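# Move paper-laden cart through door into yellow bay

## Task

Get the case of copy paper into the utility cart's top tray so no part of it overhangs the tray edges, push the cart through the self-closing door into the other room, and park it in the yellow taped bay with all four wheels fully inside the tape, none touching it. The door must be closed at the end. Either or both robots may be used, but neither may tip over or finish leaning.

## Robot and tools

Robots: r1 and r2 are identical Hello Robot Stretch 4 units, about 1.6 m tall. Each has an omni-wheel base whose rim lies within 0.23 m of the base origin, a mast with a lift, one arm that telescopes forward, and a wrist with yaw, pitch and roll plus a two-finger gripper. Each robot reports only in its own frames, so only the images, lidar_m and wrist_depth_mm show where one robot is relative to the other. No state line reports robots touching.

Frames: the base frame has its origin on the floor under the base centre, x forward, y left, z up, in metres. hand_pose (a point between the open fingertips) is in this frame and may be slightly off. base_odometry is in the odometry frame, which is the base frame at scene start; it counts wheel turns only, so slip looks like travel. Heading is in rad, left positive, -3.142 to 3.142.

move: arguments are r1, r2, cameras and blocking. Always send blocking false; the call returns in about 0.5 s while motion continues. Each robot key is a separate object. Inside it: base, joints, or both, optionally with speeds, pace, contact_limits; or end_of_arm on its own.
- base is an offset from where the base last reported itself (or from where it is now, if a move was still running). {"translate_m": d} drives straight, forward positive, -2 to 2 m. {"strafe_m": d} slides sideways, left positive, -2 to 2 m. {"rotate_rad": d} spins in place, counter-clockwise positive, -3.2 to 3.2 rad. translate_m and strafe_m may be combined for a straight diagonal; rotate_rad may not be combined with them.
- joints are absolute targets by name: lift_m 0 to 1.2 m; arm_m 0 to 0.55 m; wrist_yaw_rad -1.134 to 4.276 (0 forward, positive left, 3.14 folded back); wrist_pitch_rad -1.117 to 4.259 (0 level, 1.57 pointing down); wrist_roll_rad -1.117 to 4.259 (positive clockwise seen from behind); gripper_m -0.038 to 0.141 m fingertip gap, reading off by up to 0.015. Joint targets past range are clipped; other out-of-range values are refused, unknown keys make the call invalid.
- pace: "slow", "default", "fast", "max". Base top speeds 0.1/0.3/0.4/0.6 m/s and 1/2/3/4 rad/s; lift 0.15/0.3/0.4/0.5 m/s; arm 0.1/0.4/0.6/0.7 m/s; wrist 1.82 rad/s always. A raised lift (above 0.2) slows the base, down to 0.3 m/s and 1 rad/s at 1.2.
- speeds: per-joint top speed replacing pace (not gripper_m).
- contact_limits: 0 (lightest) to 1, default 0.5, for arm_m, lift_m, translate_m, strafe_m, rotate_rad, given next to its own command. A base limit persists until the next action naming base. Even at 0 the arm needs roughly 15 to 40 N to stop; for a soft press, use 0 and aim 1 to 3 mm beyond contact.
- {"end_of_arm": "enable_torque"} re-powers a wrist or gripper motor that has cut out.
A new move overrides only the joints/base it names; everything else keeps going. One action is capped at 15 s; motions time out after 14 s.

wait: seconds 0 to 10, plus cameras. Returns early once a commanded robot comes to rest. wait(0) shows "earlier move" status.
stop: brakes all running motion on both robots; it also re-holds wheels left slack. Braked joints may keep pressing.
zoom_image: camera name and region [x0, y0, x1, y1] in pixels from the top-left, at most 504 by 504, on a camera included in the latest images.
finished_scene: scene is the current scene's number; irreversible, and the goal must hold without the robots.
Cameras: r1_head_camera, r1_head_left_camera, r1_head_right_camera, r1_wrist_camera, same for r2, or "all".

Results: "move: r1 done; r2 time_out" summarises motions. base_status/joint_status: done, moving, off_target (resting away from target, may still push), contact_stop (held back, now slack), time_out (target dropped), limit_stop_at_own_body, limit_stop_at_tilt (lean over 6 degrees; lift, arm, wheels slack until it drops), torque_fault. Any uncommanded stop, or a refused call, cancels the rest of that reply's move/wait/finished_scene calls. "as last shown" marks a robot not named, with "not commanded" statuses. on_its_own lists what happened uninstructed (slack, holding, "held at" target). lidar_m: 12 distances in metres, 30-degree sectors counter-clockwise from straight ahead (4th left, 7th behind, 10th right); "-" means nothing or nearer than 0.25 m; misses glass and thin legs. wrist_depth_mm: 7x7 grid of depths, 100 to 2000 mm, "-" for unknown. base_tilt in degrees (forward, right), with a fixed error up to about 3. turned_by_wheels vs turned_by_imu differing by over 0.1 rad in one move means a hit or slip. motor_effort in percent with peak in brackets; servo_current in mA for wrist and gripper.

Gripping: command about 0.015+ below the object width; about 0.06 below resists tugs; -0.02 or less to close behind a handle. Check a grip via servo_current rising, not gripper_m. A 2 kg load needs lift_m contact limit 0.3+, 1 kg 0.15+.

Avoid: any hard contact between the robots (bases touching then driving further, a gripper closing on the other robot's fingers) ends the scene. Sharing one load is risky since travel differs by up to 3 cm per metre. With over 1 kg held and arm_m above 0.2, turning, driving or stopping (especially fast) can tip the robot; strong pushes with a high gripper also. Self-collision risks: gripper over the base with lift below about 0.2 (0.45 pointing down), tilt up plus roll, yaw plus pitch below about -1.1, wrist folded back and then tilted or rolled, lift targets below 0.02 or above 1.18 at max pace. A slack lift drops, slack wheels roll. Don't drop the paper, slam the door, or push very hard; objects may occasionally get nudged.

Each tool is called after ">>>" by a JSON object that holds its "api" and its "payload", one argument or row to a line.

## Session

>>> {"api": "move", "payload": {
  "blocking": false
}}

Scene clock: 0.00 s.
r1.base_odometry: x=+0.000 y=+0.000 heading=+0.000
r1.turned_by_wheels: +0.000
r1.turned_by_imu: +0.000
r1.base_tilt: forward=-1.6 right=+1.3
r1.lidar_m: 1.92 2.25 3.81 1.93 0.97 0.84 0.83 0.93 0.77 0.76 0.93 1.59
r1.base_status: not commanded
r1.joint_positions: lift_m=+0.127 arm_m=+0.000 wrist_yaw_rad=+3.089 wrist_pitch_rad=+0.002 wrist_roll_rad=+0.000 gripper_m=+0.056
r1.joint_status: not commanded
r1.measured_speeds: all 0
r1.motor_effort: lift_m=+20 arm_m=-4 wheel_0=+0 wheel_1=+1 wheel_2=+1
r1.servo_current: wrist_yaw_rad=39 wrist_pitch_rad=46 wrist_roll_rad=65 gripper_m=39
r1.hand_pose: x=-0.1125 y=+0.1024 z=+0.3046 quat_wxyz=(+0.026, -0.001, +0.000, +1.000) (m; r1's base frame)
r1.wrist_depth_mm: 137 138 - - - - - / 113 139 - - - - - / 117 140 224 - - - - / 137 161 - - - - - / - - - - - - - / - - 191 - 187 - - / 842 759 750 788 788 732 768
r2.base_odometry: x=+0.000 y=+0.000 heading=+0.000
r2.turned_by_wheels: +0.000
r2.turned_by_imu: +0.000
r2.base_tilt: forward=-0.6 right=+0.1
r2.lidar_m: 2.02 1.45 1.40 1.49 2.01 2.22 2.34 3.17 1.60 3.62 2.59 2.46
r2.base_status: not commanded
r2.joint_positions: lift_m=+0.295 arm_m=+0.000 wrist_yaw_rad=+3.133 wrist_pitch_rad=+0.002 wrist_roll_rad=+0.000 gripper_m=+0.056
r2.joint_status: not commanded
r2.measured_speeds: all 0
r2.motor_effort: lift_m=+18 arm_m=-4 wheel_0=+0 wheel_1=-1 wheel_2=+0
r2.servo_current: wrist_yaw_rad=46 wrist_pitch_rad=39 wrist_roll_rad=46 gripper_m=59
r2.hand_pose: x=-0.1167 y=+0.0898 z=+0.4727 quat_wxyz=(+0.004, -0.001, +0.000, +1.000) (m; r2's base frame)
r2.wrist_depth_mm: - 140 - - - - - / - 126 150 - - - - / - 130 185 - - - - / 144 143 272 - - - - / 229 - - - - - - / 226 1576 196 1576 190 1618 1464 / 226 1060 1138 - - 1025 1060
pictures: r1_head_camera, r1_head_left_camera, r1_head_right_camera, r1_wrist_camera, r2_head_camera, r2_head_left_camera, r2_head_right_camera, r2_wrist_camera
Images, in order (width x height): r1_head_camera 420x560, r1_head_left_camera 420x672, r1_head_right_camera 420x672, r1_wrist_camera 616x392, r2_head_camera 420x560, r2_head_left_camera 420x672, r2_head_right_camera 420x672, r2_wrist_camera 616x392.

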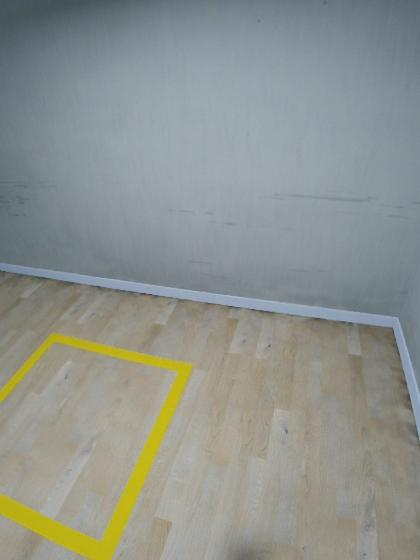

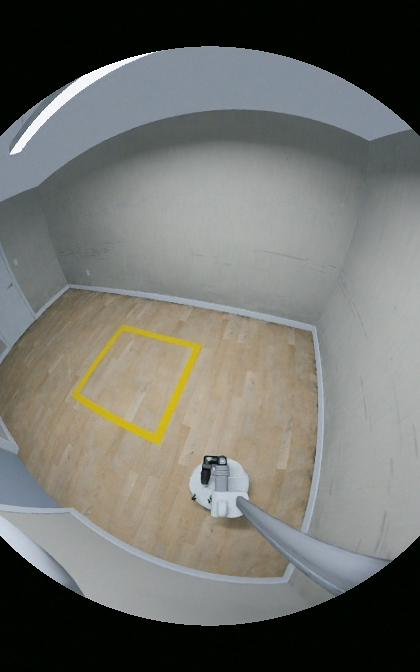

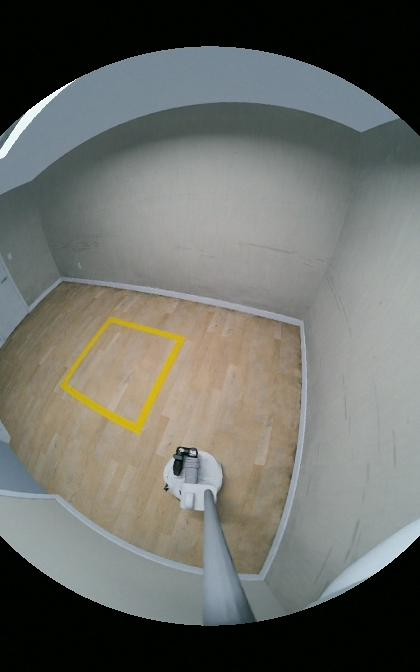

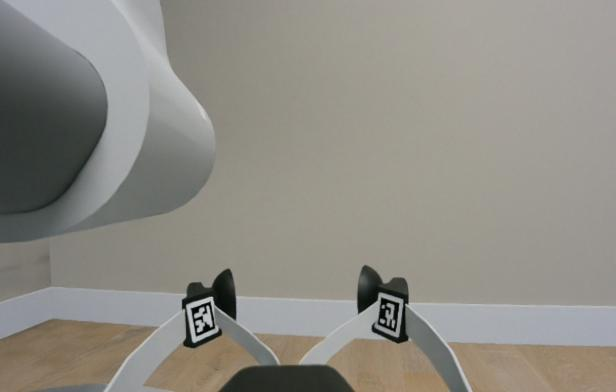

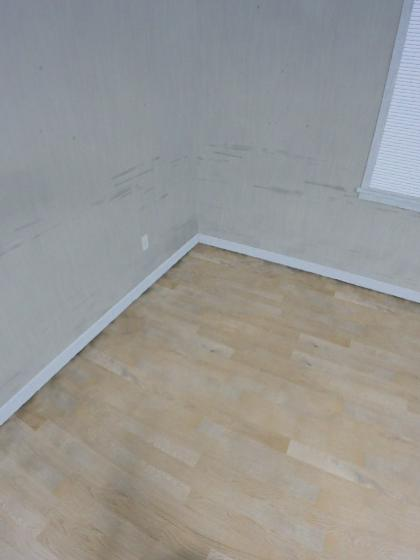

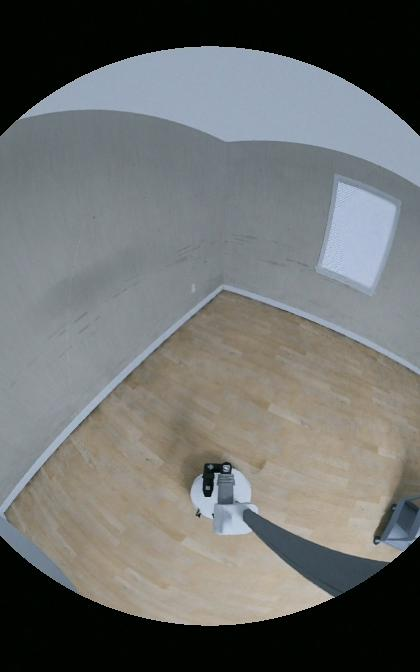

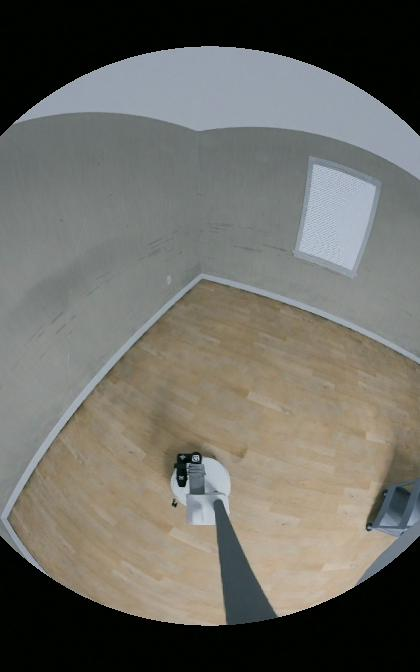

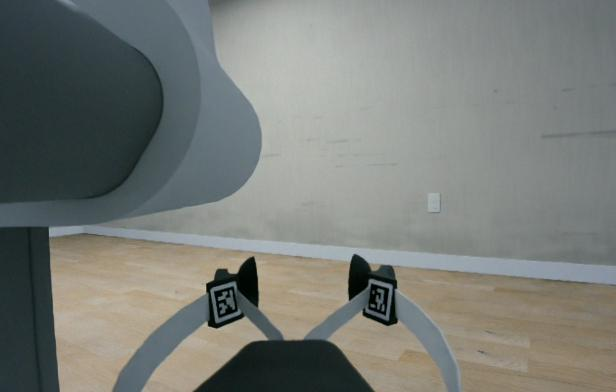

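>>> {"api": "move", "payload": {
  "blocking": false,
  "r1": {"base":{"rotate_rad":1.3}},
  "r2": {"base":{"rotate_rad":-1.5}},
  "cameras": []
}}

>>> {"api": "wait", "payload": {
  "seconds": 3,
  "cameras": []
}}

>>> {"api": "wait", "payload": {
  "seconds": 0.5
}}

Scene clock: 4.40 s.
move: r1 moving; r2 moving
r1.base_odometry: x=+0.000 y=+0.000 heading=+0.252
r1.turned_by_wheels: +0.252
r1.turned_by_imu: +0.252
r1.base_tilt: forward=-1.6 right=+1.2
r1.lidar_m: 1.98 2.71 3.66 1.25 0.89 0.80 0.87 0.80 0.77 0.82 1.11 1.92
r1.base_status: rotate_rad moving
r1.joint_positions: lift_m=+0.127 arm_m=+0.000 wrist_yaw_rad=+3.089 wrist_pitch_rad=+0.002 wrist_roll_rad=+0.000 gripper_m=+0.056
r1.joint_status: not commanded
r1.measured_speeds: translate_m=-0.001 strafe_m=-0.001 rotate_rad=+0.980 lift_m=+0.000 arm_m=+0.000 wrist_yaw_rad=+0.000 wrist_pitch_rad=+0.000 wrist_roll_rad=+0.000
r1.motor_effort: lift_m=+20(20) arm_m=-4(4) wheel_0=-8(9) wheel_1=-6(9) wheel_2=-7(7)
r1.servo_current: wrist_yaw_rad=59(59) wrist_pitch_rad=39(46) wrist_roll_rad=46(59) gripper_m=39(39)
r1.hand_pose: x=-0.1125 y=+0.1024 z=+0.3046 quat_wxyz=(+0.026, -0.001, +0.000, +1.000) (m; r1's base frame)
r1.wrist_depth_mm: 136 138 - - - - - / 113 139 - - - - - / 114 140 226 - - - - / 137 160 - - - - - / - - - - - - - / - 1060 190 - 187 - - / 778 750 750 798 750 699 732
r2.base_odometry: x=+0.000 y=+0.000 heading=-0.252
r2.turned_by_wheels: -0.252
r2.turned_by_imu: -0.244
r2.base_tilt: forward=-0.7 right=+0.1
r2.lidar_m: 2.52 1.62 1.40 1.40 1.67 2.23 2.24 2.64 1.59 1.63 2.93 2.49
r2.base_status: rotate_rad moving
r2.joint_positions: lift_m=+0.295 arm_m=+0.000 wrist_yaw_rad=+3.133 wrist_pitch_rad=+0.002 wrist_roll_rad=+0.000 gripper_m=+0.056
r2.joint_status: not commanded
r2.measured_speeds: translate_m=+0.000 strafe_m=+0.000 rotate_rad=-0.974 lift_m=+0.000 arm_m=+0.000 wrist_yaw_rad=+0.000 wrist_pitch_rad=+0.000 wrist_roll_rad=+0.000
r2.motor_effort: lift_m=+18(18) arm_m=-4(4) wheel_0=+8(9) wheel_1=+8(10) wheel_2=+9(11)
r2.servo_current: wrist_yaw_rad=33(52) wrist_pitch_rad=39(46) wrist_roll_rad=52(52) gripper_m=39(59)
r2.hand_pose: x=-0.1167 y=+0.0898 z=+0.4727 quat_wxyz=(+0.004, -0.001, +0.000, +1.000) (m; r2's base frame)
r2.wrist_depth_mm: - 141 - - - - - / - 127 150 - - - - / - 130 184 - - - - / 144 143 272 - - - - / 229 - - - - - - / 227 1576 196 1576 190 1661 1464 / 226 1060 1138 - - 1060 1060
pictures: none
No camera images: "cameras" was empty.

Scene clock: 5.80 s.
earlier move: r1 done; r2 moving
r1.base_odometry: x=+0.000 y=+0.000 heading=+1.300
r1.turned_by_wheels: +1.048
r1.turned_by_imu: +1.053
r1.base_tilt: forward=-1.6 right=+1.3
r1.lidar_m: 3.79 1.23 0.89 0.83 0.88 0.82 0.77 0.81 1.10 1.93 2.00 2.67
r1.base_status: done
r1.joint_positions: lift_m=+0.127 arm_m=+0.000 wrist_yaw_rad=+3.089 wrist_pitch_rad=+0.002 wrist_roll_rad=+0.000 gripper_m=+0.056
r1.joint_status: not commanded
r1.measured_speeds: all 0
r1.motor_effort: lift_m=+20(20) arm_m=-4(4) wheel_0=-4(10) wheel_1=-1(9) wheel_2=-1(8)
r1.servo_current: wrist_yaw_rad=52(65) wrist_pitch_rad=46(52) wrist_roll_rad=59(65) gripper_m=39(46)
r1.hand_pose: x=-0.1125 y=+0.1024 z=+0.3046 quat_wxyz=(+0.026, -0.001, +0.000, +1.000) (m; r1's base frame)
r1.wrist_depth_mm: 136 138 - - - - - / 113 139 - - - - - / 118 140 229 - - - - / 137 162 - - - - - / - - - - - - - / - - 191 - 187 - - / 788 707 750 143 778 768 809
r2.base_odometry: x=+0.000 y=+0.000 heading=-1.499
r2.turned_by_wheels: -1.248
r2.turned_by_imu: -1.215
r2.base_tilt: forward=-0.6 right=+0.0
r2.lidar_m: 3.32 2.54 2.47 1.87 1.46 1.41 1.51 2.19 2.23 2.40 3.45 1.59
r2.base_status: rotate_rad moving
r2.joint_positions: lift_m=+0.295 arm_m=+0.000 wrist_yaw_rad=+3.133 wrist_pitch_rad=+0.002 wrist_roll_rad=+0.000 gripper_m=+0.056
r2.joint_status: not commanded
r2.measured_speeds: all 0
r2.motor_effort: lift_m=+18(18) arm_m=-4(4) wheel_0=+3(11) wheel_1=+0(11) wheel_2=+2(11)
r2.servo_current: wrist_yaw_rad=39(59) wrist_pitch_rad=46(46) wrist_roll_rad=39(52) gripper_m=46(59)
r2.hand_pose: x=-0.1167 y=+0.0898 z=+0.4727 quat_wxyz=(+0.004, -0.001, +0.000, +1.000) (m; r2's base frame)
r2.wrist_depth_mm: - 140 - - - - - / - 126 141 - - - - / - 129 185 - - - - / 144 143 264 - - - - / 229 - - - - - - / 227 1576 196 1336 190 - - / 226 1078 1138 - - 1042 1060
wait: 1.40 of 3 s (r1 has come to rest)
pictures: none
No camera images: "cameras" was empty.

Scene clock: 5.93 s.
earlier move: r2 done
r1.base_odometry: x=+0.000 y=+0.000 heading=+1.300
r1.turned_by_wheels: +0.000
r1.turned_by_imu: +0.000
r1.base_tilt: forward=-1.6 right=+1.3
r1.lidar_m: 3.80 1.24 0.87 0.84 0.88 0.82 0.76 0.79 1.08 1.92 1.95 2.66
r1.base_status: done
r1.joint_positions: lift_m=+0.127 arm_m=+0.000 wrist_yaw_rad=+3.089 wrist_pitch_rad=+0.002 wrist_roll_rad=+0.000 gripper_m=+0.056
r1.joint_status: not commanded
r1.measured_speeds: all 0
r1.motor_effort: lift_m=+20(20) arm_m=-4(4) wheel_0=-3(10) wheel_1=-1(9) wheel_2=-1(8)
r1.servo_current: wrist_yaw_rad=33(65) wrist_pitch_rad=33(52) wrist_roll_rad=52(65) gripper_m=39(46)
r1.hand_pose: x=-0.1125 y=+0.1024 z=+0.3046 quat_wxyz=(+0.026, -0.001, +0.000, +1.000) (m; r1's base frame)
r1.wrist_depth_mm: 136 139 - - - - - / 113 139 - - - - - / 117 140 229 - - - - / 137 161 - - - - - / - - - - - - - / - - 190 - 187 - - / 788 707 759 143 788 788 820
r2.base_odometry: x=+0.000 y=+0.000 heading=-1.499
r2.turned_by_wheels: +0.000
r2.turned_by_imu: +0.000
r2.base_tilt: forward=-0.6 right=+0.1
r2.lidar_m: 3.34 2.53 2.50 1.87 1.44 1.40 1.52 2.20 2.23 2.38 3.46 1.60
r2.base_status: done
r2.joint_positions: lift_m=+0.295 arm_m=+0.000 wrist_yaw_rad=+3.133 wrist_pitch_rad=+0.002 wrist_roll_rad=+0.000 gripper_m=+0.056
r2.joint_status: not commanded
r2.measured_speeds: all 0
r2.motor_effort: lift_m=+18(18) arm_m=-4(4) wheel_0=+3(11) wheel_1=+1(11) wheel_2=+2(11)
r2.servo_current: wrist_yaw_rad=39(59) wrist_pitch_rad=39(46) wrist_roll_rad=52(52) gripper_m=39(59)
r2.hand_pose: x=-0.1167 y=+0.0898 z=+0.4727 quat_wxyz=(+0.004, -0.001, +0.000, +1.000) (m; r2's base frame)
r2.wrist_depth_mm: - 140 - - - - - / - 126 142 - - - - / - 130 185 - - - - / 144 143 265 - - - - / 229 - - - - - - / 228 1537 196 1336 190 - - / 226 1060 1138 - - 1042 1078
wait: 0.13 of 0.5 s (r2 has come to rest)
pictures: r1_head_camera, r1_head_left_camera, r1_head_right_camera, r1_wrist_camera, r2_head_camera, r2_head_left_camera, r2_head_right_camera, r2_wrist_camera
Images, in order (width x height): r1_head_camera 420x560, r1_head_left_camera 420x672, r1_head_right_camera 420x672, r1_wrist_camera 616x392, r2_head_camera 420x560, r2_head_left_camera 420x672, r2_head_right_camera 420x672, r2_wrist_camera 616x392.

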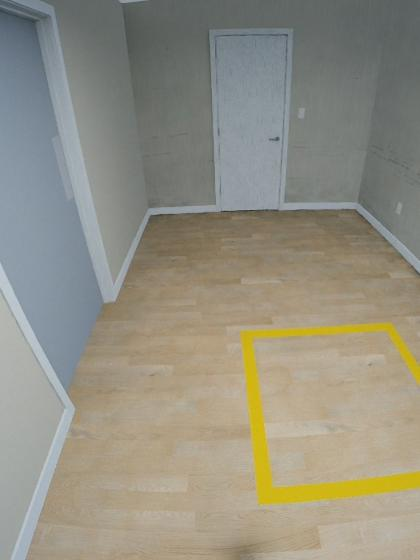

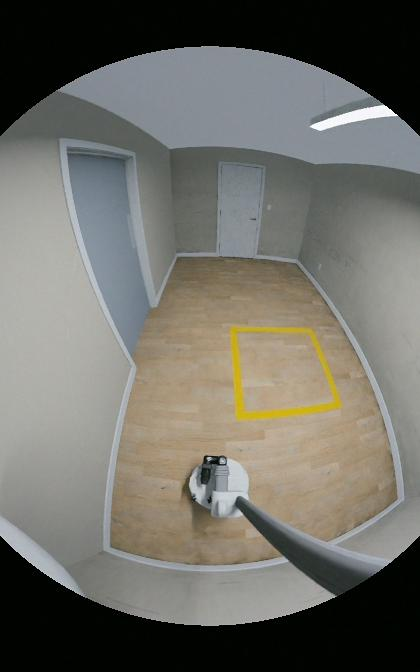

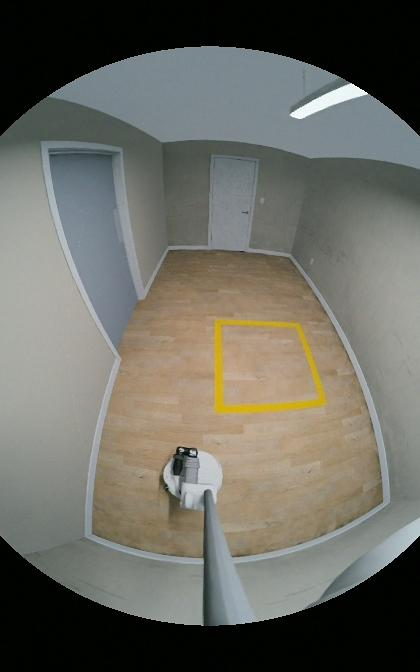

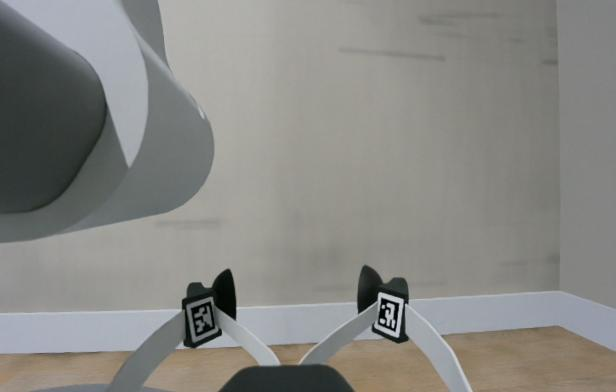

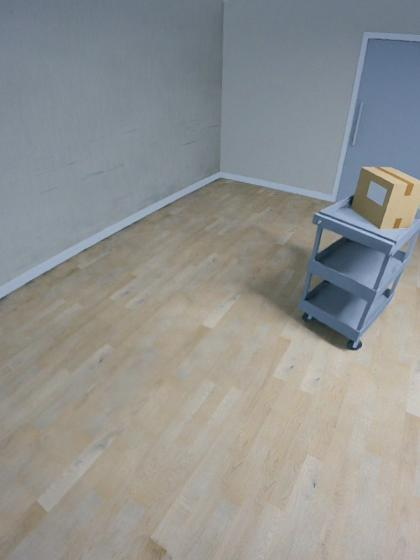

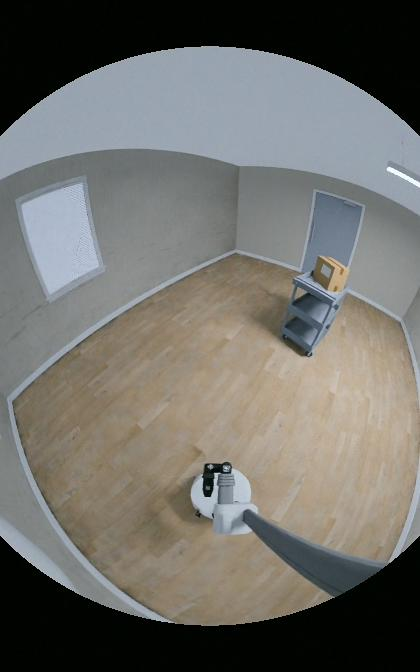

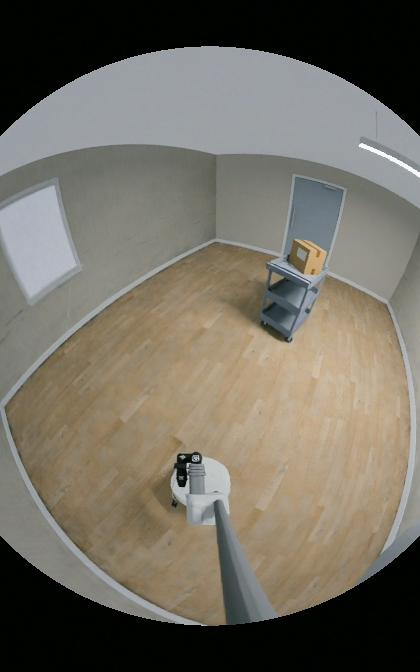

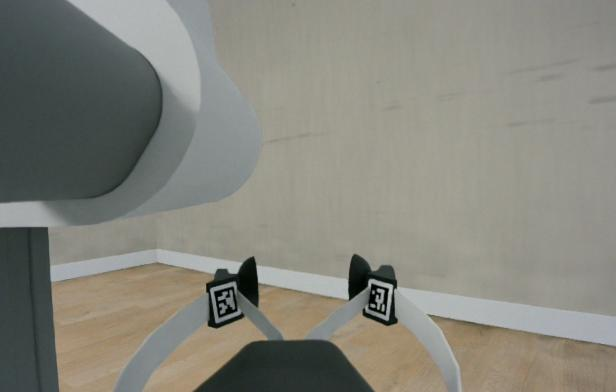

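>>> {"api": "zoom_image", "payload": {
  "camera": "r2_head_camera",
  "region": [240, 20, 420, 360]
}}

>>> {"api": "zoom_image", "payload": {
  "camera": "r1_head_camera",
  "region": [0, 0, 210, 400]
}}

>>> {"api": "zoom_image", "payload": {
  "camera": "r2_head_left_camera",
  "region": [260, 170, 400, 380]
}}

Scaled by 1.482 from the camera's 420x560 image, which has a finer 1200x1600 frame.

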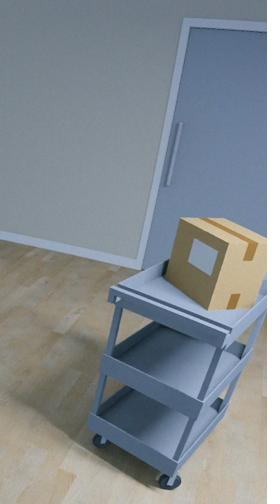

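Scaled by 1.260 from the camera's 420x560 image, which has a finer 600x800 frame.

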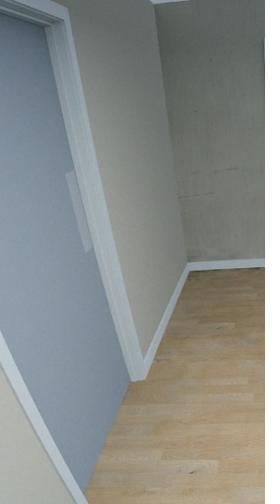

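Scaled by 2.400 from the camera's 420x672 image, which has a finer 600x960 frame.

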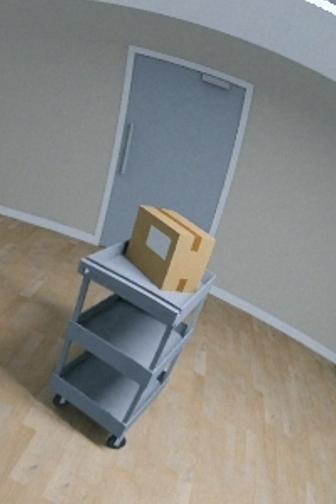

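>>> {"api": "move", "payload": {
  "blocking": false,
  "r1": {"base":{"translate_m":1.2},"joints":{"wrist_yaw_rad":0,"lift_m":0.5}},
  "r2": {"base":{"translate_m":1.4},"joints":{"wrist_yaw_rad":0,"lift_m":0.6}},
  "cameras": []
}}

>>> {"api": "wait", "payload": {
  "seconds": 5,
  "cameras": []
}}

>>> {"api": "wait", "payload": {
  "seconds": 3,
  "cameras": []
}}

>>> {"api": "move", "payload": {
  "blocking": false,
  "r1": {"base":{"rotate_rad":1.5}},
  "r2": {"base":{"rotate_rad":-0.9}},
  "cameras": []
}}

>>> {"api": "wait", "payload": {
  "seconds": 2,
  "cameras": []
}}

>>> {"api": "wait", "payload": {
  "seconds": 2
}}

Scene clock: 30.73 s.
move: r1 moving; r2 moving
r1.base_odometry: x=+0.008 y=+0.030 heading=+1.300
r1.turned_by_wheels: +0.000
r1.turned_by_imu: +0.000
r1.base_tilt: forward=-1.6 right=+1.3
r1.lidar_m: 3.79 1.26 0.87 0.84 0.86 0.86 0.80 0.85 1.13 1.92 1.98 2.66
r1.base_status: translate_m moving
r1.joint_positions: lift_m=+0.164 arm_m=+0.000 wrist_yaw_rad=+2.503 wrist_pitch_rad=+0.002 wrist_roll_rad=+0.000 gripper_m=+0.056
r1.joint_status: lift_m moving; wrist_yaw_rad moving
r1.measured_speeds: translate_m=+0.122 strafe_m=+0.000 rotate_rad=+0.000 lift_m=+0.146 arm_m=+0.000 wrist_yaw_rad=-1.822 wrist_pitch_rad=+0.000 wrist_roll_rad=+0.000
r1.motor_effort: lift_m=+27(27) arm_m=-4(4) wheel_0=+8(9) wheel_1=+6(7) wheel_2=-7(9)
r1.servo_current: wrist_yaw_rad=104(111) wrist_pitch_rad=46(46) wrist_roll_rad=46(65) gripper_m=46(46)
r1.hand_pose: x=-0.0085 y=+0.2421 z=+0.3421 quat_wxyz=(+0.314, -0.001, +0.000, +0.949) (m; r1's base frame)
r1.wrist_depth_mm: - - - - - - - / - - - - - - - / - - - - - - - / - - - - - - - / - - - - - - - / - - 190 1160 188 - - / - 164 820 878 854 130 -
r2.base_odometry: x=+0.002 y=-0.031 heading=-1.499
r2.turned_by_wheels: +0.000
r2.turned_by_imu: +0.000
r2.base_tilt: forward=-0.7 right=+0.0
r2.lidar_m: 3.33 2.52 2.47 1.92 1.45 1.42 1.55 2.23 2.24 2.41 3.51 1.60
r2.base_status: translate_m moving
r2.joint_positions: lift_m=+0.333 arm_m=+0.000 wrist_yaw_rad=+2.571 wrist_pitch_rad=+0.002 wrist_roll_rad=+0.000 gripper_m=+0.056
r2.joint_status: lift_m moving; wrist_yaw_rad moving
r2.measured_speeds: translate_m=+0.121 strafe_m=+0.001 rotate_rad=-0.001 lift_m=+0.146 arm_m=+0.000 wrist_yaw_rad=-1.738 wrist_pitch_rad=+0.000 wrist_roll_rad=+0.000
r2.motor_effort: lift_m=+24(24) arm_m=-4(4) wheel_0=+5(11) wheel_1=+5(7) wheel_2=-12(13)
r2.servo_current: wrist_yaw_rad=91(111) wrist_pitch_rad=46(46) wrist_roll_rad=46(59) gripper_m=52(52)
r2.hand_pose: x=-0.0245 y=+0.2294 z=+0.5104 quat_wxyz=(+0.282, -0.001, +0.000, +0.960) (m; r2's base frame)
r2.wrist_depth_mm: - - - - - - - / - - - - - - - / 242 - - - - - - / - - - - - - - / - - - - - - - / 1499 1537 191 1366 190 - - / 1205 1138 1182 - - 1098 1098
pictures: none
No camera images: "cameras" was empty.

Scene clock: 35.73 s.
earlier move: r1 done; r2 moving
r1.base_odometry: x=+0.321 y=+1.156 heading=+1.300
r1.turned_by_wheels: +0.000
r1.turned_by_imu: +0.000
r1.base_tilt: forward=-1.5 right=+1.3
r1.lidar_m: 2.72 1.28 1.01 0.87 0.92 1.23 1.97 2.05 2.00 1.89 1.96 2.62
r1.base_status: done
r1.joint_positions: lift_m=+0.500 arm_m=+0.000 wrist_yaw_rad=+0.003 wrist_pitch_rad=+0.002 wrist_roll_rad=+0.000 gripper_m=+0.056
r1.joint_status: all done
r1.measured_speeds: all 0
r1.motor_effort: lift_m=+25(29) arm_m=-4(4) wheel_0=+1(9) wheel_1=+1(8) wheel_2=+2(10)
r1.servo_current: wrist_yaw_rad=46(124) wrist_pitch_rad=39(52) wrist_roll_rad=46(65) gripper_m=39(52)
r1.hand_pose: x=+0.4596 y=-0.0866 z=+0.6771 quat_wxyz=(+1.000, +0.000, +0.001, +0.001) (m; r1's base frame)
r1.wrist_depth_mm: - - - - - - - / - - - - - - - / - - - - - - - / - - - - - - - / - - - - - - - / - - 194 - 188 - - / 1464 1499 1537 153 1576 1499 1618
r2.base_odometry: x=+0.099 y=-1.380 heading=-1.499
r2.turned_by_wheels: +0.000
r2.turned_by_imu: +0.002
r2.base_tilt: forward=-0.7 right=+0.1
r2.lidar_m: 2.29 1.77 1.72 1.83 2.61 2.53 2.74 3.09 3.01 0.77 0.72 3.21
r2.base_status: translate_m moving
r2.joint_positions: lift_m=+0.600 arm_m=+0.000 wrist_yaw_rad=+0.003 wrist_pitch_rad=+0.002 wrist_roll_rad=+0.000 gripper_m=+0.056
r2.joint_status: all done
r2.measured_speeds: translate_m=+0.096 strafe_m=-0.001 rotate_rad=+0.001 lift_m=+0.000 arm_m=+0.000 wrist_yaw_rad=+0.000 wrist_pitch_rad=+0.000 wrist_roll_rad=+0.000
r2.motor_effort: lift_m=+21(26) arm_m=-4(4) wheel_0=+3(11) wheel_1=+3(8) wheel_2=-3(14)
r2.servo_current: wrist_yaw_rad=46(163) wrist_pitch_rad=33(46) wrist_roll_rad=39(59) gripper_m=52(52)
r2.hand_pose: x=+0.4596 y=-0.0866 z=+0.7775 quat_wxyz=(+1.000, +0.000, +0.001, +0.001) (m; r2's base frame)
r2.wrist_depth_mm: - - - - - - - / - - - - - - - / - - - - - - - / - - - - - - - / - - - - - - - / - - 190 - 191 - - / - 124 1756 - - 1708 1618
wait: 5.00 s; no rest
pictures: none
No camera images: "cameras" was empty.

Scene clock: 36.40 s.
earlier move: r2 done
r1.base_odometry: x=+0.321 y=+1.156 heading=+1.300
r1.turned_by_wheels: +0.000
r1.turned_by_imu: +0.000
r1.base_tilt: forward=-1.6 right=+1.3
r1.lidar_m: 2.73 1.31 1.01 0.89 0.89 1.24 1.96 2.07 2.00 1.88 1.95 2.64
r1.base_status: done
r1.joint_positions: lift_m=+0.500 arm_m=+0.000 wrist_yaw_rad=+0.003 wrist_pitch_rad=+0.002 wrist_roll_rad=+0.000 gripper_m=+0.056
r1.joint_status: all done
r1.measured_speeds: all 0
r1.motor_effort: lift_m=+24(29) arm_m=-4(4) wheel_0=+1(9) wheel_1=+1(8) wheel_2=+2(10)
r1.servo_current: wrist_yaw_rad=46(124) wrist_pitch_rad=46(52) wrist_roll_rad=39(65) gripper_m=39(52)
r1.hand_pose: x=+0.4596 y=-0.0866 z=+0.6771 quat_wxyz=(+1.000, +0.000, +0.001, +0.001) (m; r1's base frame)
r1.wrist_depth_mm: - - - - - - - / - - - - - - - / - - - - - - - / - - - - - - - / - - - - - - - / - - 193 - 187 - - / 1499 1537 1464 153 1576 1499 1661
r2.base_odometry: x=+0.100 y=-1.396 heading=-1.499
r2.turned_by_wheels: +0.000
r2.turned_by_imu: +0.000
r2.base_tilt: forward=-0.7 right=+0.1
r2.lidar_m: 2.30 1.76 1.71 1.80 2.61 2.56 2.72 3.07 3.02 0.74 0.72 3.20
r2.base_status: done
r2.joint_positions: lift_m=+0.600 arm_m=+0.000 wrist_yaw_rad=+0.003 wrist_pitch_rad=+0.002 wrist_roll_rad=+0.000 gripper_m=+0.056
r2.joint_status: all done
r2.measured_speeds: all 0
r2.motor_effort: lift_m=+21(26) arm_m=-4(4) wheel_0=+3(11) wheel_1=+4(8) wheel_2=-3(14)
r2.servo_current: wrist_yaw_rad=46(163) wrist_pitch_rad=39(46) wrist_roll_rad=52(65) gripper_m=52(52)
r2.hand_pose: x=+0.4596 y=-0.0866 z=+0.7775 quat_wxyz=(+1.000, +0.000, +0.001, +0.001) (m; r2's base frame)
r2.wrist_depth_mm: - - - - - - - / - - - - - - - / - - - - - - - / - - - - - - - / - - - - - - - / - - 191 - 191 - - / - 125 1756 - - 1661 1618
wait: 0.67 of 3 s (r2 has come to rest)
pictures: none
No camera images: "cameras" was empty.

Scene clock: 36.90 s.
move: r1 moving; r2 moving
r1.base_odometry: x=+0.321 y=+1.156 heading=+1.551
r1.turned_by_wheels: +0.252
r1.turned_by_imu: +0.252
r1.base_tilt: forward=-1.6 right=+1.3
r1.lidar_m: 1.95 1.15 0.96 0.87 0.99 1.69 1.95 2.26 1.90 1.91 2.16 2.72
r1.base_status: rotate_rad moving
r1.joint_positions: lift_m=+0.500 arm_m=+0.000 wrist_yaw_rad=+0.003 wrist_pitch_rad=+0.002 wrist_roll_rad=+0.000 gripper_m=+0.056
r1.joint_status: not commanded
r1.measured_speeds: translate_m=+0.003 strafe_m=+0.000 rotate_rad=+0.973 lift_m=+0.000 arm_m=+0.000 wrist_yaw_rad=+0.000 wrist_pitch_rad=+0.000 wrist_roll_rad=+0.000
r1.motor_effort: lift_m=+24(25) arm_m=-4(4) wheel_0=-8(8) wheel_1=-8(8) wheel_2=-6(8)
r1.servo_current: wrist_yaw_rad=59(65) wrist_pitch_rad=39(52) wrist_roll_rad=78(78) gripper_m=39(52)
r1.hand_pose: x=+0.4595 y=-0.0867 z=+0.6771 quat_wxyz=(+1.000, +0.000, +0.001, +0.001) (m; r1's base frame)
r1.wrist_depth_mm: - - - - - - - / - - - - - - - / - - - - - - - / - - - - - - - / - - - - - - - / - - 192 - 187 - - / - 1308 1499 153 1618 1464 1618
r2.base_odometry: x=+0.100 y=-1.396 heading=-1.751
r2.turned_by_wheels: -0.252
r2.turned_by_imu: -0.244
r2.base_tilt: forward=-0.7 right=+0.1
r2.lidar_m: 3.00 1.91 1.72 1.73 2.15 2.55 2.59 3.17 3.02 0.87 0.72 3.19
r2.base_status: rotate_rad moving
r2.joint_positions: lift_m=+0.600 arm_m=+0.000 wrist_yaw_rad=+0.003 wrist_pitch_rad=+0.002 wrist_roll_rad=+0.000 gripper_m=+0.056
r2.joint_status: not commanded
r2.measured_speeds: translate_m=+0.002 strafe_m=-0.002 rotate_rad=-0.970 lift_m=+0.000 arm_m=+0.000 wrist_yaw_rad=+0.000 wrist_pitch_rad=+0.000 wrist_roll_rad=+0.000
r2.motor_effort: lift_m=+21(21) arm_m=-4(4) wheel_0=+6(10) wheel_1=+10(10) wheel_2=+10(12)
r2.servo_current: wrist_yaw_rad=46(52) wrist_pitch_rad=39(46) wrist_roll_rad=59(59) gripper_m=46(59)
r2.hand_pose: x=+0.4596 y=-0.0866 z=+0.7775 quat_wxyz=(+1.000, +0.000, +0.001, +0.001) (m; r2's base frame)
r2.wrist_depth_mm: - - - - - - - / - - - - - - - / - - - - - - - / - - - - - - - / - - - - - - - / - - 196 - 191 - - / 1537 1576 1756 - - 1708 1661
pictures: none
No camera images: "cameras" was empty.

Scene clock: 38.03 s.
earlier move: r1 moving; r2 done
r1.base_odometry: x=+0.321 y=+1.156 heading=+2.790
r1.turned_by_wheels: +1.239
r1.turned_by_imu: +1.246
r1.base_tilt: forward=-1.6 right=+1.2
r1.lidar_m: 0.88 0.87 1.14 1.95 2.02 2.04 1.88 1.95 2.48 2.75 1.45 1.04
r1.base_status: rotate_rad moving
r1.joint_positions: lift_m=+0.500 arm_m=+0.000 wrist_yaw_rad=+0.003 wrist_pitch_rad=+0.002 wrist_roll_rad=+0.000 gripper_m=+0.056
r1.joint_status: not commanded
r1.measured_speeds: translate_m=-0.001 strafe_m=-0.001 rotate_rad=+0.222 lift_m=+0.000 arm_m=+0.000 wrist_yaw_rad=+0.000 wrist_pitch_rad=+0.000 wrist_roll_rad=+0.000
r1.motor_effort: lift_m=+24(25) arm_m=-4(4) wheel_0=-3(10) wheel_1=-2(9) wheel_2=-2(9)
r1.servo_current: wrist_yaw_rad=39(65) wrist_pitch_rad=46(52) wrist_roll_rad=52(78) gripper_m=39(52)
r1.hand_pose: x=+0.4595 y=-0.0867 z=+0.6772 quat_wxyz=(+1.000, +0.000, +0.001, +0.001) (m; r1's base frame)
r1.wrist_depth_mm: - 699 - - - - 820 / 634 691 - - - - 842 / 640 683 - - - - - / 640 699 - - - - - / 640 683 - - - - - / - 691 190 - 188 - - / - 163 - 136 - - -
r2.base_odometry: x=+0.100 y=-1.396 heading=-2.398
r2.turned_by_wheels: -0.647
r2.turned_by_imu: -0.630
r2.base_tilt: forward=-0.7 right=+0.1
r2.lidar_m: 0.88 3.25 2.05 1.73 1.73 1.95 2.56 2.57 2.92 3.02 3.02 0.70
r2.base_status: done
r2.joint_positions: lift_m=+0.600 arm_m=+0.000 wrist_yaw_rad=+0.003 wrist_pitch_rad=+0.002 wrist_roll_rad=+0.000 gripper_m=+0.056
r2.joint_status: not commanded
r2.measured_speeds: all 0
r2.motor_effort: lift_m=+20(21) arm_m=-4(4) wheel_0=+5(10) wheel_1=+4(11) wheel_2=+3(12)
r2.servo_current: wrist_yaw_rad=46(59) wrist_pitch_rad=46(46) wrist_roll_rad=52(59) gripper_m=39(59)
r2.hand_pose: x=+0.4595 y=-0.0867 z=+0.7775 quat_wxyz=(+1.000, +0.000, +0.001, +0.001) (m; r2's base frame)
r2.wrist_depth_mm: - - - - - - - / - - - - - 759 - / - - - - 842 732 - / - - - - 750 492 488 / - - - - 1060 - - / - - 196 - 190 - - / 1756 1661 1708 - - - -
wait: 1.13 of 2 s (r2 has come to rest)
pictures: none
No camera images: "cameras" was empty.

Scene clock: 38.43 s.
earlier move: r1 done
r1.base_odometry: x=+0.321 y=+1.156 heading=+2.800
r1.turned_by_wheels: +0.009
r1.turned_by_imu: +0.009
r1.base_tilt: forward=-1.6 right=+1.3
r1.lidar_m: 0.88 0.88 1.13 1.95 1.99 2.03 1.89 1.95 2.46 2.73 1.42 1.04
r1.base_status: done
r1.joint_positions: lift_m=+0.500 arm_m=+0.000 wrist_yaw_rad=+0.003 wrist_pitch_rad=+0.002 wrist_roll_rad=+0.000 gripper_m=+0.056
r1.joint_status: not commanded
r1.measured_speeds: all 0
r1.motor_effort: lift_m=+24(25) arm_m=-4(4) wheel_0=-3(10) wheel_1=-1(9) wheel_2=+1(9)
r1.servo_current: wrist_yaw_rad=65(72) wrist_pitch_rad=39(52) wrist_roll_rad=52(78) gripper_m=46(52)
r1.hand_pose: x=+0.4595 y=-0.0867 z=+0.6772 quat_wxyz=(+1.000, +0.000, +0.001, +0.001) (m; r1's base frame)
r1.wrist_depth_mm: - 699 - - - - 798 / - 691 - - - - 798 / - 699 - - - - - / - 668 - - - - - / - 691 - - - - - / - 668 190 - 187 - - / - 164 - 137 - - -
r2.base_odometry: x=+0.100 y=-1.396 heading=-2.398
r2.turned_by_wheels: +0.000
r2.turned_by_imu: +0.000
r2.base_tilt: forward=-0.7 right=+0.0
r2.lidar_m: 0.89 3.23 2.08 1.72 1.71 1.94 2.55 2.57 2.93 3.00 3.02 0.71
r2.base_status: done
r2.joint_positions: lift_m=+0.600 arm_m=+0.000 wrist_yaw_rad=+0.003 wrist_pitch_rad=+0.002 wrist_roll_rad=+0.000 gripper_m=+0.056
r2.joint_status: not commanded
r2.measured_speeds: all 0
r2.motor_effort: lift_m=+21(21) arm_m=-4(4) wheel_0=+4(10) wheel_1=+4(11) wheel_2=+3(12)
r2.servo_current: wrist_yaw_rad=59(59) wrist_pitch_rad=39(46) wrist_roll_rad=46(59) gripper_m=46(59)
r2.hand_pose: x=+0.4595 y=-0.0867 z=+0.7775 quat_wxyz=(+1.000, +0.000, +0.001, +0.001) (m; r2's base frame)
r2.wrist_depth_mm: - - - - - - - / - - - - - 750 - / - - - - 842 750 - / - - - - 741 492 492 / - - - - 1078 - - / - - 196 - 190 - - / 1756 1661 1808 - - - -
wait: 0.40 of 2 s (r1 has come to rest)
pictures: r1_head_camera, r1_head_left_camera, r1_head_right_camera, r1_wrist_camera, r2_head_camera, r2_head_left_camera, r2_head_right_camera, r2_wrist_camera
Images, in order (width x height): r1_head_camera 420x560, r1_head_left_camera 420x672, r1_head_right_camera 420x672, r1_wrist_camera 616x392, r2_head_camera 420x560, r2_head_left_camera 420x672, r2_head_right_camera 420x672, r2_wrist_camera 616x392.

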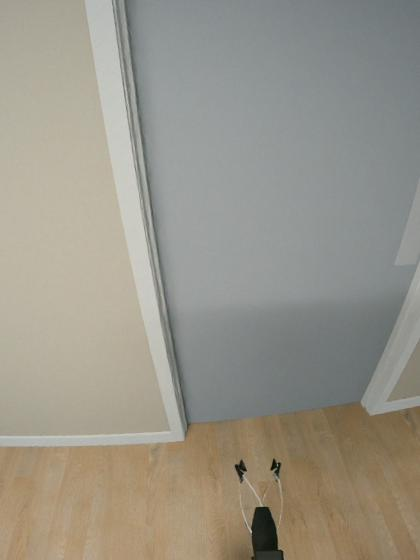

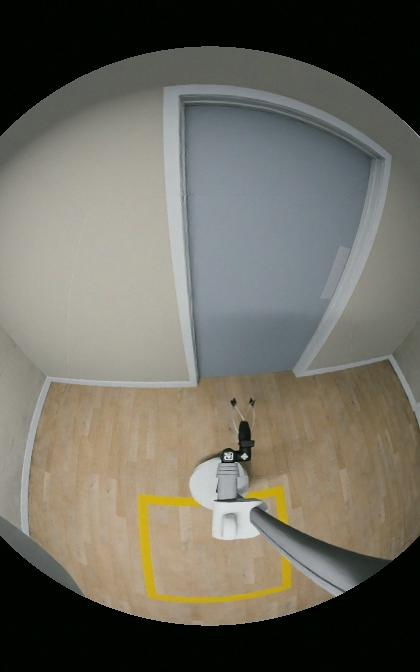

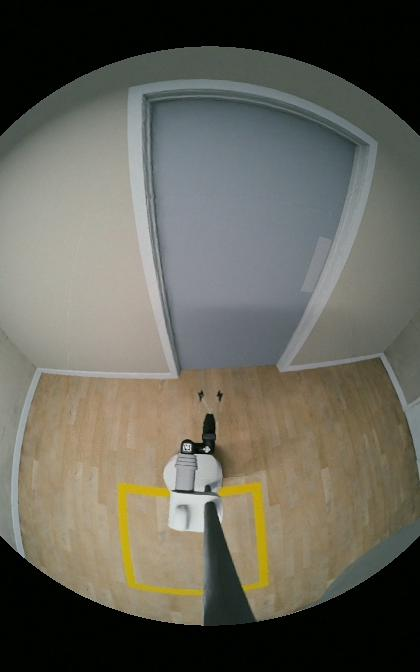

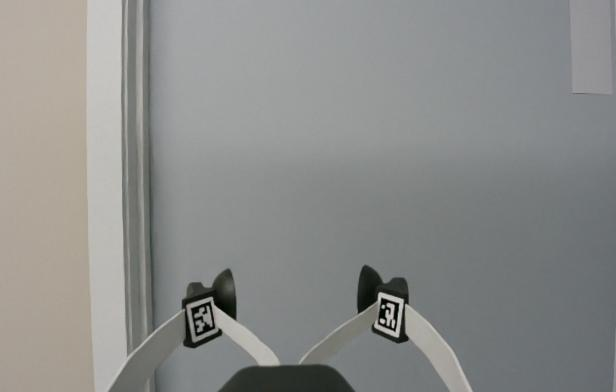

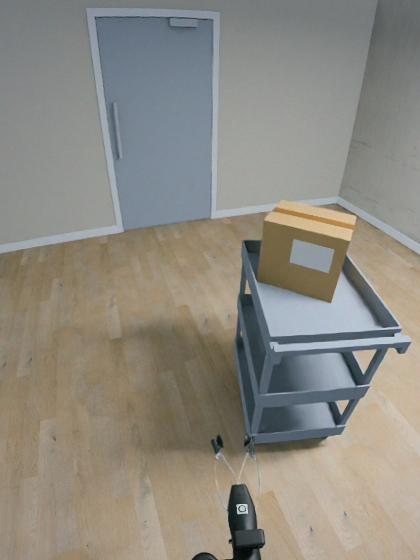

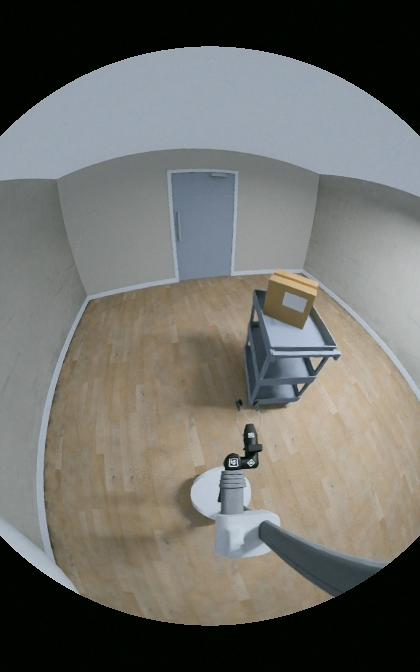

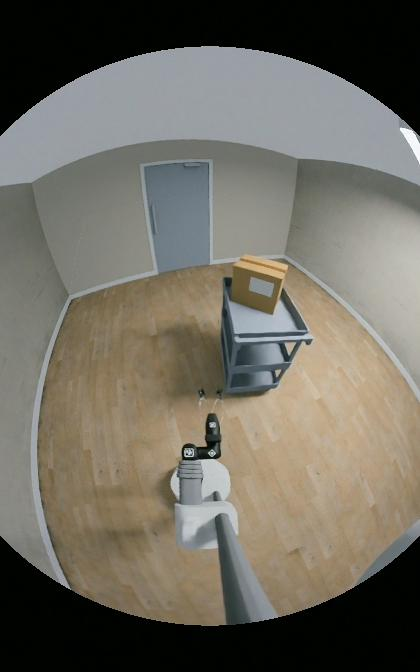

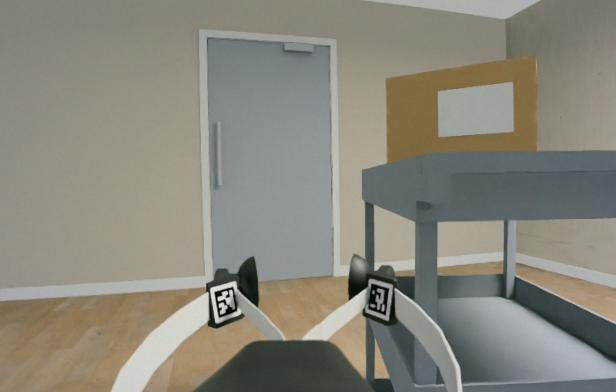

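>>> {"api": "zoom_image", "payload": {
  "camera": "r2_head_camera",
  "region": [210, 180, 420, 450]
}}

>>> {"api": "zoom_image", "payload": {
  "camera": "r2_head_right_camera",
  "region": [200, 240, 330, 400]
}}

>>> {"api": "zoom_image", "payload": {
  "camera": "r2_wrist_camera",
  "region": [340, 30, 616, 392]
}}

Scaled by 1.867 from the camera's 420x560 image, which has a finer 1200x1600 frame.

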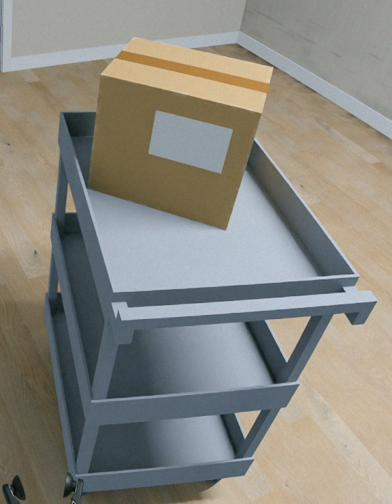

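Scaled by 3.150 from the camera's 420x672 image, which has a finer 600x960 frame.

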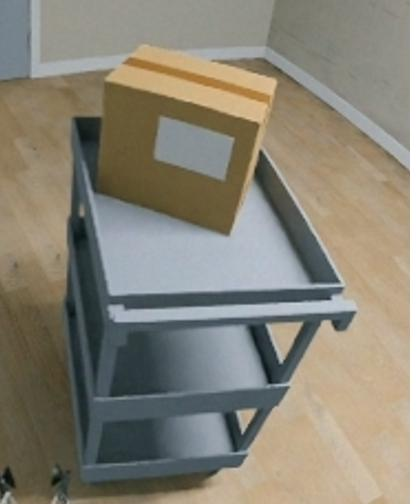

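Scaled by 1.392.

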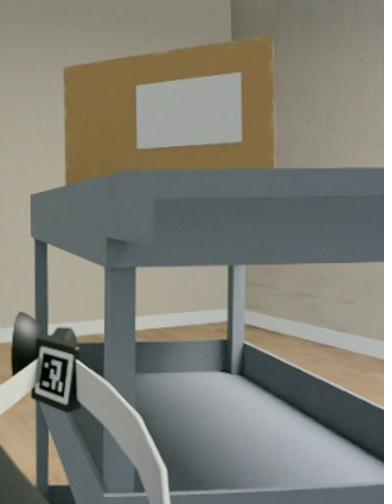

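>>> {"api": "move", "payload": {
  "blocking": false,
  "r1": {"base":{"rotate_rad":0.1}},
  "r2": {"base":{"rotate_rad":0.28}},
  "cameras": []
}}

>>> {"api": "wait", "payload": {
  "seconds": 1.5,
  "cameras": []
}}

>>> {"api": "wait", "payload": {
  "seconds": 0.5,
  "cameras": ["r1_head_camera","r1_head_left_camera","r2_head_camera","r2_head_left_camera","r2_wrist_camera"]
}}

Scene clock: 95.60 s.
move: r1 moving; r2 moving
r1.base_odometry: x=+0.321 y=+1.156 heading=+2.899
r1.turned_by_wheels: +0.099
r1.turned_by_imu: +0.100
r1.base_tilt: forward=-1.6 right=+1.3
r1.lidar_m: 0.89 0.91 1.25 1.97 2.03 1.95 1.88 2.00 2.72 2.74 1.27 1.01
r1.base_status: rotate_rad moving
r1.joint_positions: lift_m=+0.500 arm_m=+0.000 wrist_yaw_rad=+0.002 wrist_pitch_rad=+0.002 wrist_roll_rad=+0.000 gripper_m=+0.056
r1.joint_status: not commanded
r1.measured_speeds: all 0
r1.motor_effort: lift_m=+24(24) arm_m=-4(4) wheel_0=-4(7) wheel_1=-3(6) wheel_2=-1(6)
r1.servo_current: wrist_yaw_rad=39(65) wrist_pitch_rad=46(46) wrist_roll_rad=46(59) gripper_m=39(46)
r1.hand_pose: x=+0.4595 y=-0.0868 z=+0.6772 quat_wxyz=(+1.000, +0.000, +0.001, +0.001) (m; r1's base frame)
r1.wrist_depth_mm: - - 715 - - - - / - 661 715 - - - - / - 661 715 - - - - / - 676 707 - - - - / - 661 715 - - - - / - 654 190 - 187 - - / - 151 189 137 - - -
r2.base_odometry: x=+0.100 y=-1.396 heading=-2.180
r2.turned_by_wheels: +0.218
r2.turned_by_imu: +0.213
r2.base_tilt: forward=-0.7 right=+0.1
r2.lidar_m: 3.18 2.71 1.84 1.72 1.74 2.32 2.55 2.62 3.23 3.02 0.84 0.71
r2.base_status: rotate_rad moving
r2.joint_positions: lift_m=+0.600 arm_m=+0.000 wrist_yaw_rad=+0.002 wrist_pitch_rad=+0.002 wrist_roll_rad=+0.000 gripper_m=+0.056
r2.joint_status: not commanded
r2.measured_speeds: translate_m=+0.000 strafe_m=+0.000 rotate_rad=+0.526 lift_m=+0.000 arm_m=+0.000 wrist_yaw_rad=+0.000 wrist_pitch_rad=+0.000 wrist_roll_rad=+0.000
r2.motor_effort: lift_m=+21(21) arm_m=-4(4) wheel_0=-6(12) wheel_1=-5(9) wheel_2=-5(10)
r2.servo_current: wrist_yaw_rad=52(59) wrist_pitch_rad=46(46) wrist_roll_rad=46(52) gripper_m=52(52)
r2.hand_pose: x=+0.4595 y=-0.0867 z=+0.7775 quat_wxyz=(+1.000, +0.000, +0.001, +0.001) (m; r2's base frame)
r2.wrist_depth_mm: - - - - - - - / - - - - - - 699 / - - - - - - 699 / - - - - - - 455 / - - - - - - - / - - 196 - 191 - 433 / 1708 1661 1756 - - - 436
pictures: none
No camera images: "cameras" was empty.

Scene clock: 95.83 s.
earlier move: r1 done; r2 moving
r1.base_odometry: x=+0.321 y=+1.156 heading=+2.899
r1.turned_by_wheels: +0.000
r1.turned_by_imu: +0.000
r1.base_tilt: forward=-1.6 right=+1.3
r1.lidar_m: 0.89 0.90 1.26 1.96 2.04 1.99 1.89 2.02 2.67 2.75 1.29 1.01
r1.base_status: done
r1.joint_positions: lift_m=+0.500 arm_m=+0.000 wrist_yaw_rad=+0.002 wrist_pitch_rad=+0.002 wrist_roll_rad=+0.000 gripper_m=+0.056
r1.joint_status: not commanded
r1.measured_speeds: all 0
r1.motor_effort: lift_m=+24(24) arm_m=-4(4) wheel_0=-3(7) wheel_1=-3(6) wheel_2=+0(6)
r1.servo_current: wrist_yaw_rad=39(65) wrist_pitch_rad=33(46) wrist_roll_rad=52(59) gripper_m=39(46)
r1.hand_pose: x=+0.4595 y=-0.0868 z=+0.6772 quat_wxyz=(+1.000, +0.000, +0.001, +0.001) (m; r1's base frame)
r1.wrist_depth_mm: - - 707 - - - - / - 661 707 - - - - / - 668 715 - - - - / - 661 723 - - - - / - 654 715 - - - - / - 668 191 - 187 - - / - 151 189 137 - - -
r2.base_odometry: x=+0.100 y=-1.396 heading=-2.119
r2.turned_by_wheels: +0.061
r2.turned_by_imu: +0.059
r2.base_tilt: forward=-0.7 right=+0.1
r2.lidar_m: 3.19 2.50 1.80 1.72 1.74 2.47 2.56 2.66 3.16 2.99 0.78 0.72
r2.base_status: rotate_rad moving
r2.joint_positions: lift_m=+0.600 arm_m=+0.000 wrist_yaw_rad=+0.002 wrist_pitch_rad=+0.002 wrist_roll_rad=+0.000 gripper_m=+0.056
r2.joint_status: not commanded
r2.measured_speeds: translate_m=+0.000 strafe_m=+0.000 rotate_rad=+0.060 lift_m=+0.000 arm_m=+0.000 wrist_yaw_rad=+0.000 wrist_pitch_rad=+0.000 wrist_roll_rad=+0.000
r2.motor_effort: lift_m=+21(21) arm_m=-4(4) wheel_0=-5(12) wheel_1=-3(9) wheel_2=-4(10)
r2.servo_current: wrist_yaw_rad=52(59) wrist_pitch_rad=46(46) wrist_roll_rad=39(65) gripper_m=46(52)
r2.hand_pose: x=+0.4595 y=-0.0867 z=+0.7775 quat_wxyz=(+1.000, +0.000, +0.001, +0.001) (m; r2's base frame)
r2.wrist_depth_mm: - - - - - - - / - - - - - - 715 / - - - - - - 707 / - - - - - - 554 / - - - - - - - / - - 196 - 191 - - / 1756 1708 1756 - - 1618 -
wait: 0.23 of 1.5 s (r1 has come to rest)
pictures: none
No camera images: "cameras" was empty.

Scene clock: 96.13 s.
earlier move: r2 done
r1.base_odometry: x=+0.321 y=+1.156 heading=+2.899
r1.turned_by_wheels: +0.000
r1.turned_by_imu: +0.000
r1.base_tilt: forward=-1.6 right=+1.3
r1.lidar_m: 0.87 0.90 1.27 1.97 2.05 1.98 1.87 1.99 2.70 2.73 1.28 1.03
r1.base_status: done
r1.joint_positions: lift_m=+0.500 arm_m=+0.000 wrist_yaw_rad=+0.002 wrist_pitch_rad=+0.002 wrist_roll_rad=+0.000 gripper_m=+0.056
r1.joint_status: not commanded
r1.measured_speeds: all 0
r1.motor_effort: lift_m=+24(24) arm_m=-4(4) wheel_0=-2(7) wheel_1=-4(6) wheel_2=+0(6)
r1.servo_current: wrist_yaw_rad=59(72) wrist_pitch_rad=46(46) wrist_roll_rad=52(59) gripper_m=39(46)
r1.hand_pose: x=+0.4595 y=-0.0868 z=+0.6772 quat_wxyz=(+1.000, +0.000, +0.001, +0.001) (m; r1's base frame)
r1.wrist_depth_mm: - - 715 - - - - / - 668 723 - - - - / - 661 723 - - - - / - 661 715 - - - - / - 654 707 - - - - / - 661 192 - 188 - - / - 151 189 137 - - -
r2.base_odometry: x=+0.100 y=-1.396 heading=-2.119
r2.turned_by_wheels: +0.000
r2.turned_by_imu: +0.000
r2.base_tilt: forward=-0.7 right=+0.0
r2.lidar_m: 3.22 2.49 1.80 1.72 1.75 2.46 2.57 2.65 3.16 3.03 0.79 0.73
r2.base_status: done
r2.joint_positions: lift_m=+0.600 arm_m=+0.000 wrist_yaw_rad=+0.002 wrist_pitch_rad=+0.002 wrist_roll_rad=+0.000 gripper_m=+0.056
r2.joint_status: not commanded
r2.measured_speeds: all 0
r2.motor_effort: lift_m=+21(21) arm_m=-4(4) wheel_0=-5(12) wheel_1=-2(9) wheel_2=-4(10)
r2.servo_current: wrist_yaw_rad=59(59) wrist_pitch_rad=39(46) wrist_roll_rad=39(65) gripper_m=46(52)
r2.hand_pose: x=+0.4595 y=-0.0867 z=+0.7775 quat_wxyz=(+1.000, +0.000, +0.001, +0.001) (m; r2's base frame)
r2.wrist_depth_mm: - - - - - - - / - - - - - - 715 / - - - - - - 715 / - - - - - - 559 / - - - - - - - / - - 196 - 191 - - / 1756 1661 1808 - - 1618 -
wait: 0.30 of 0.5 s (r2 has come to rest)
pictures: r1_head_camera, r1_head_left_camera, r2_head_camera, r2_head_left_camera, r2_wrist_camera
Images, in order (width x height): r1_head_camera 420x560, r1_head_left_camera 420x672, r2_head_camera 420x560, r2_head_left_camera 420x672, r2_wrist_camera 616x392.

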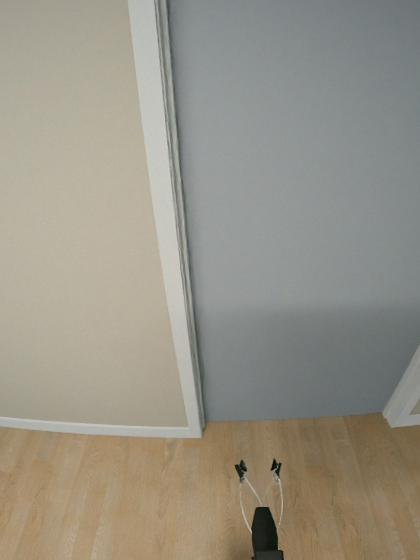

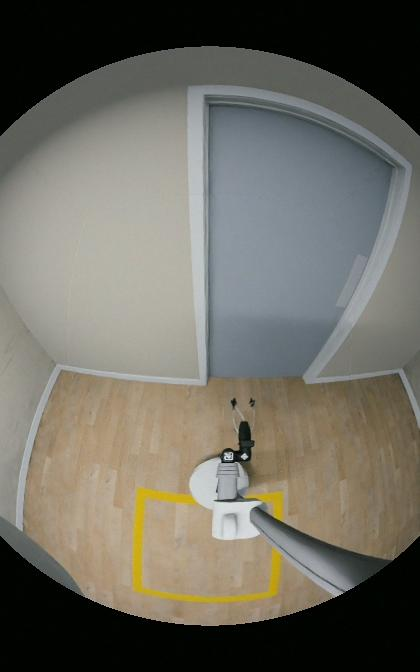

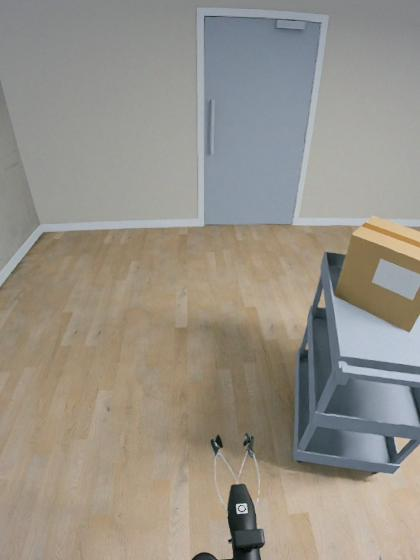

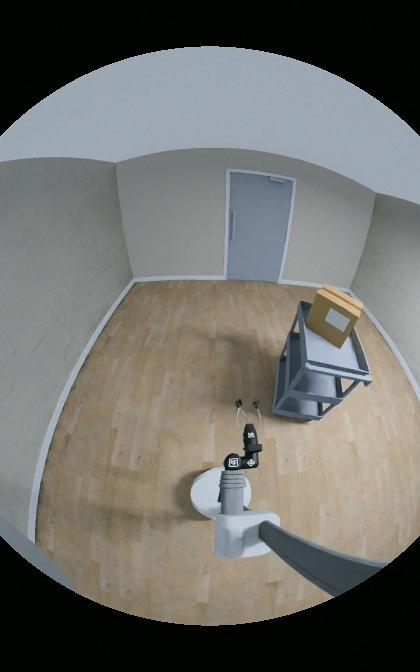

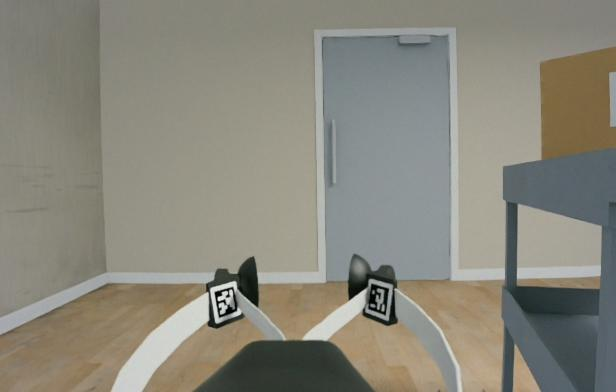

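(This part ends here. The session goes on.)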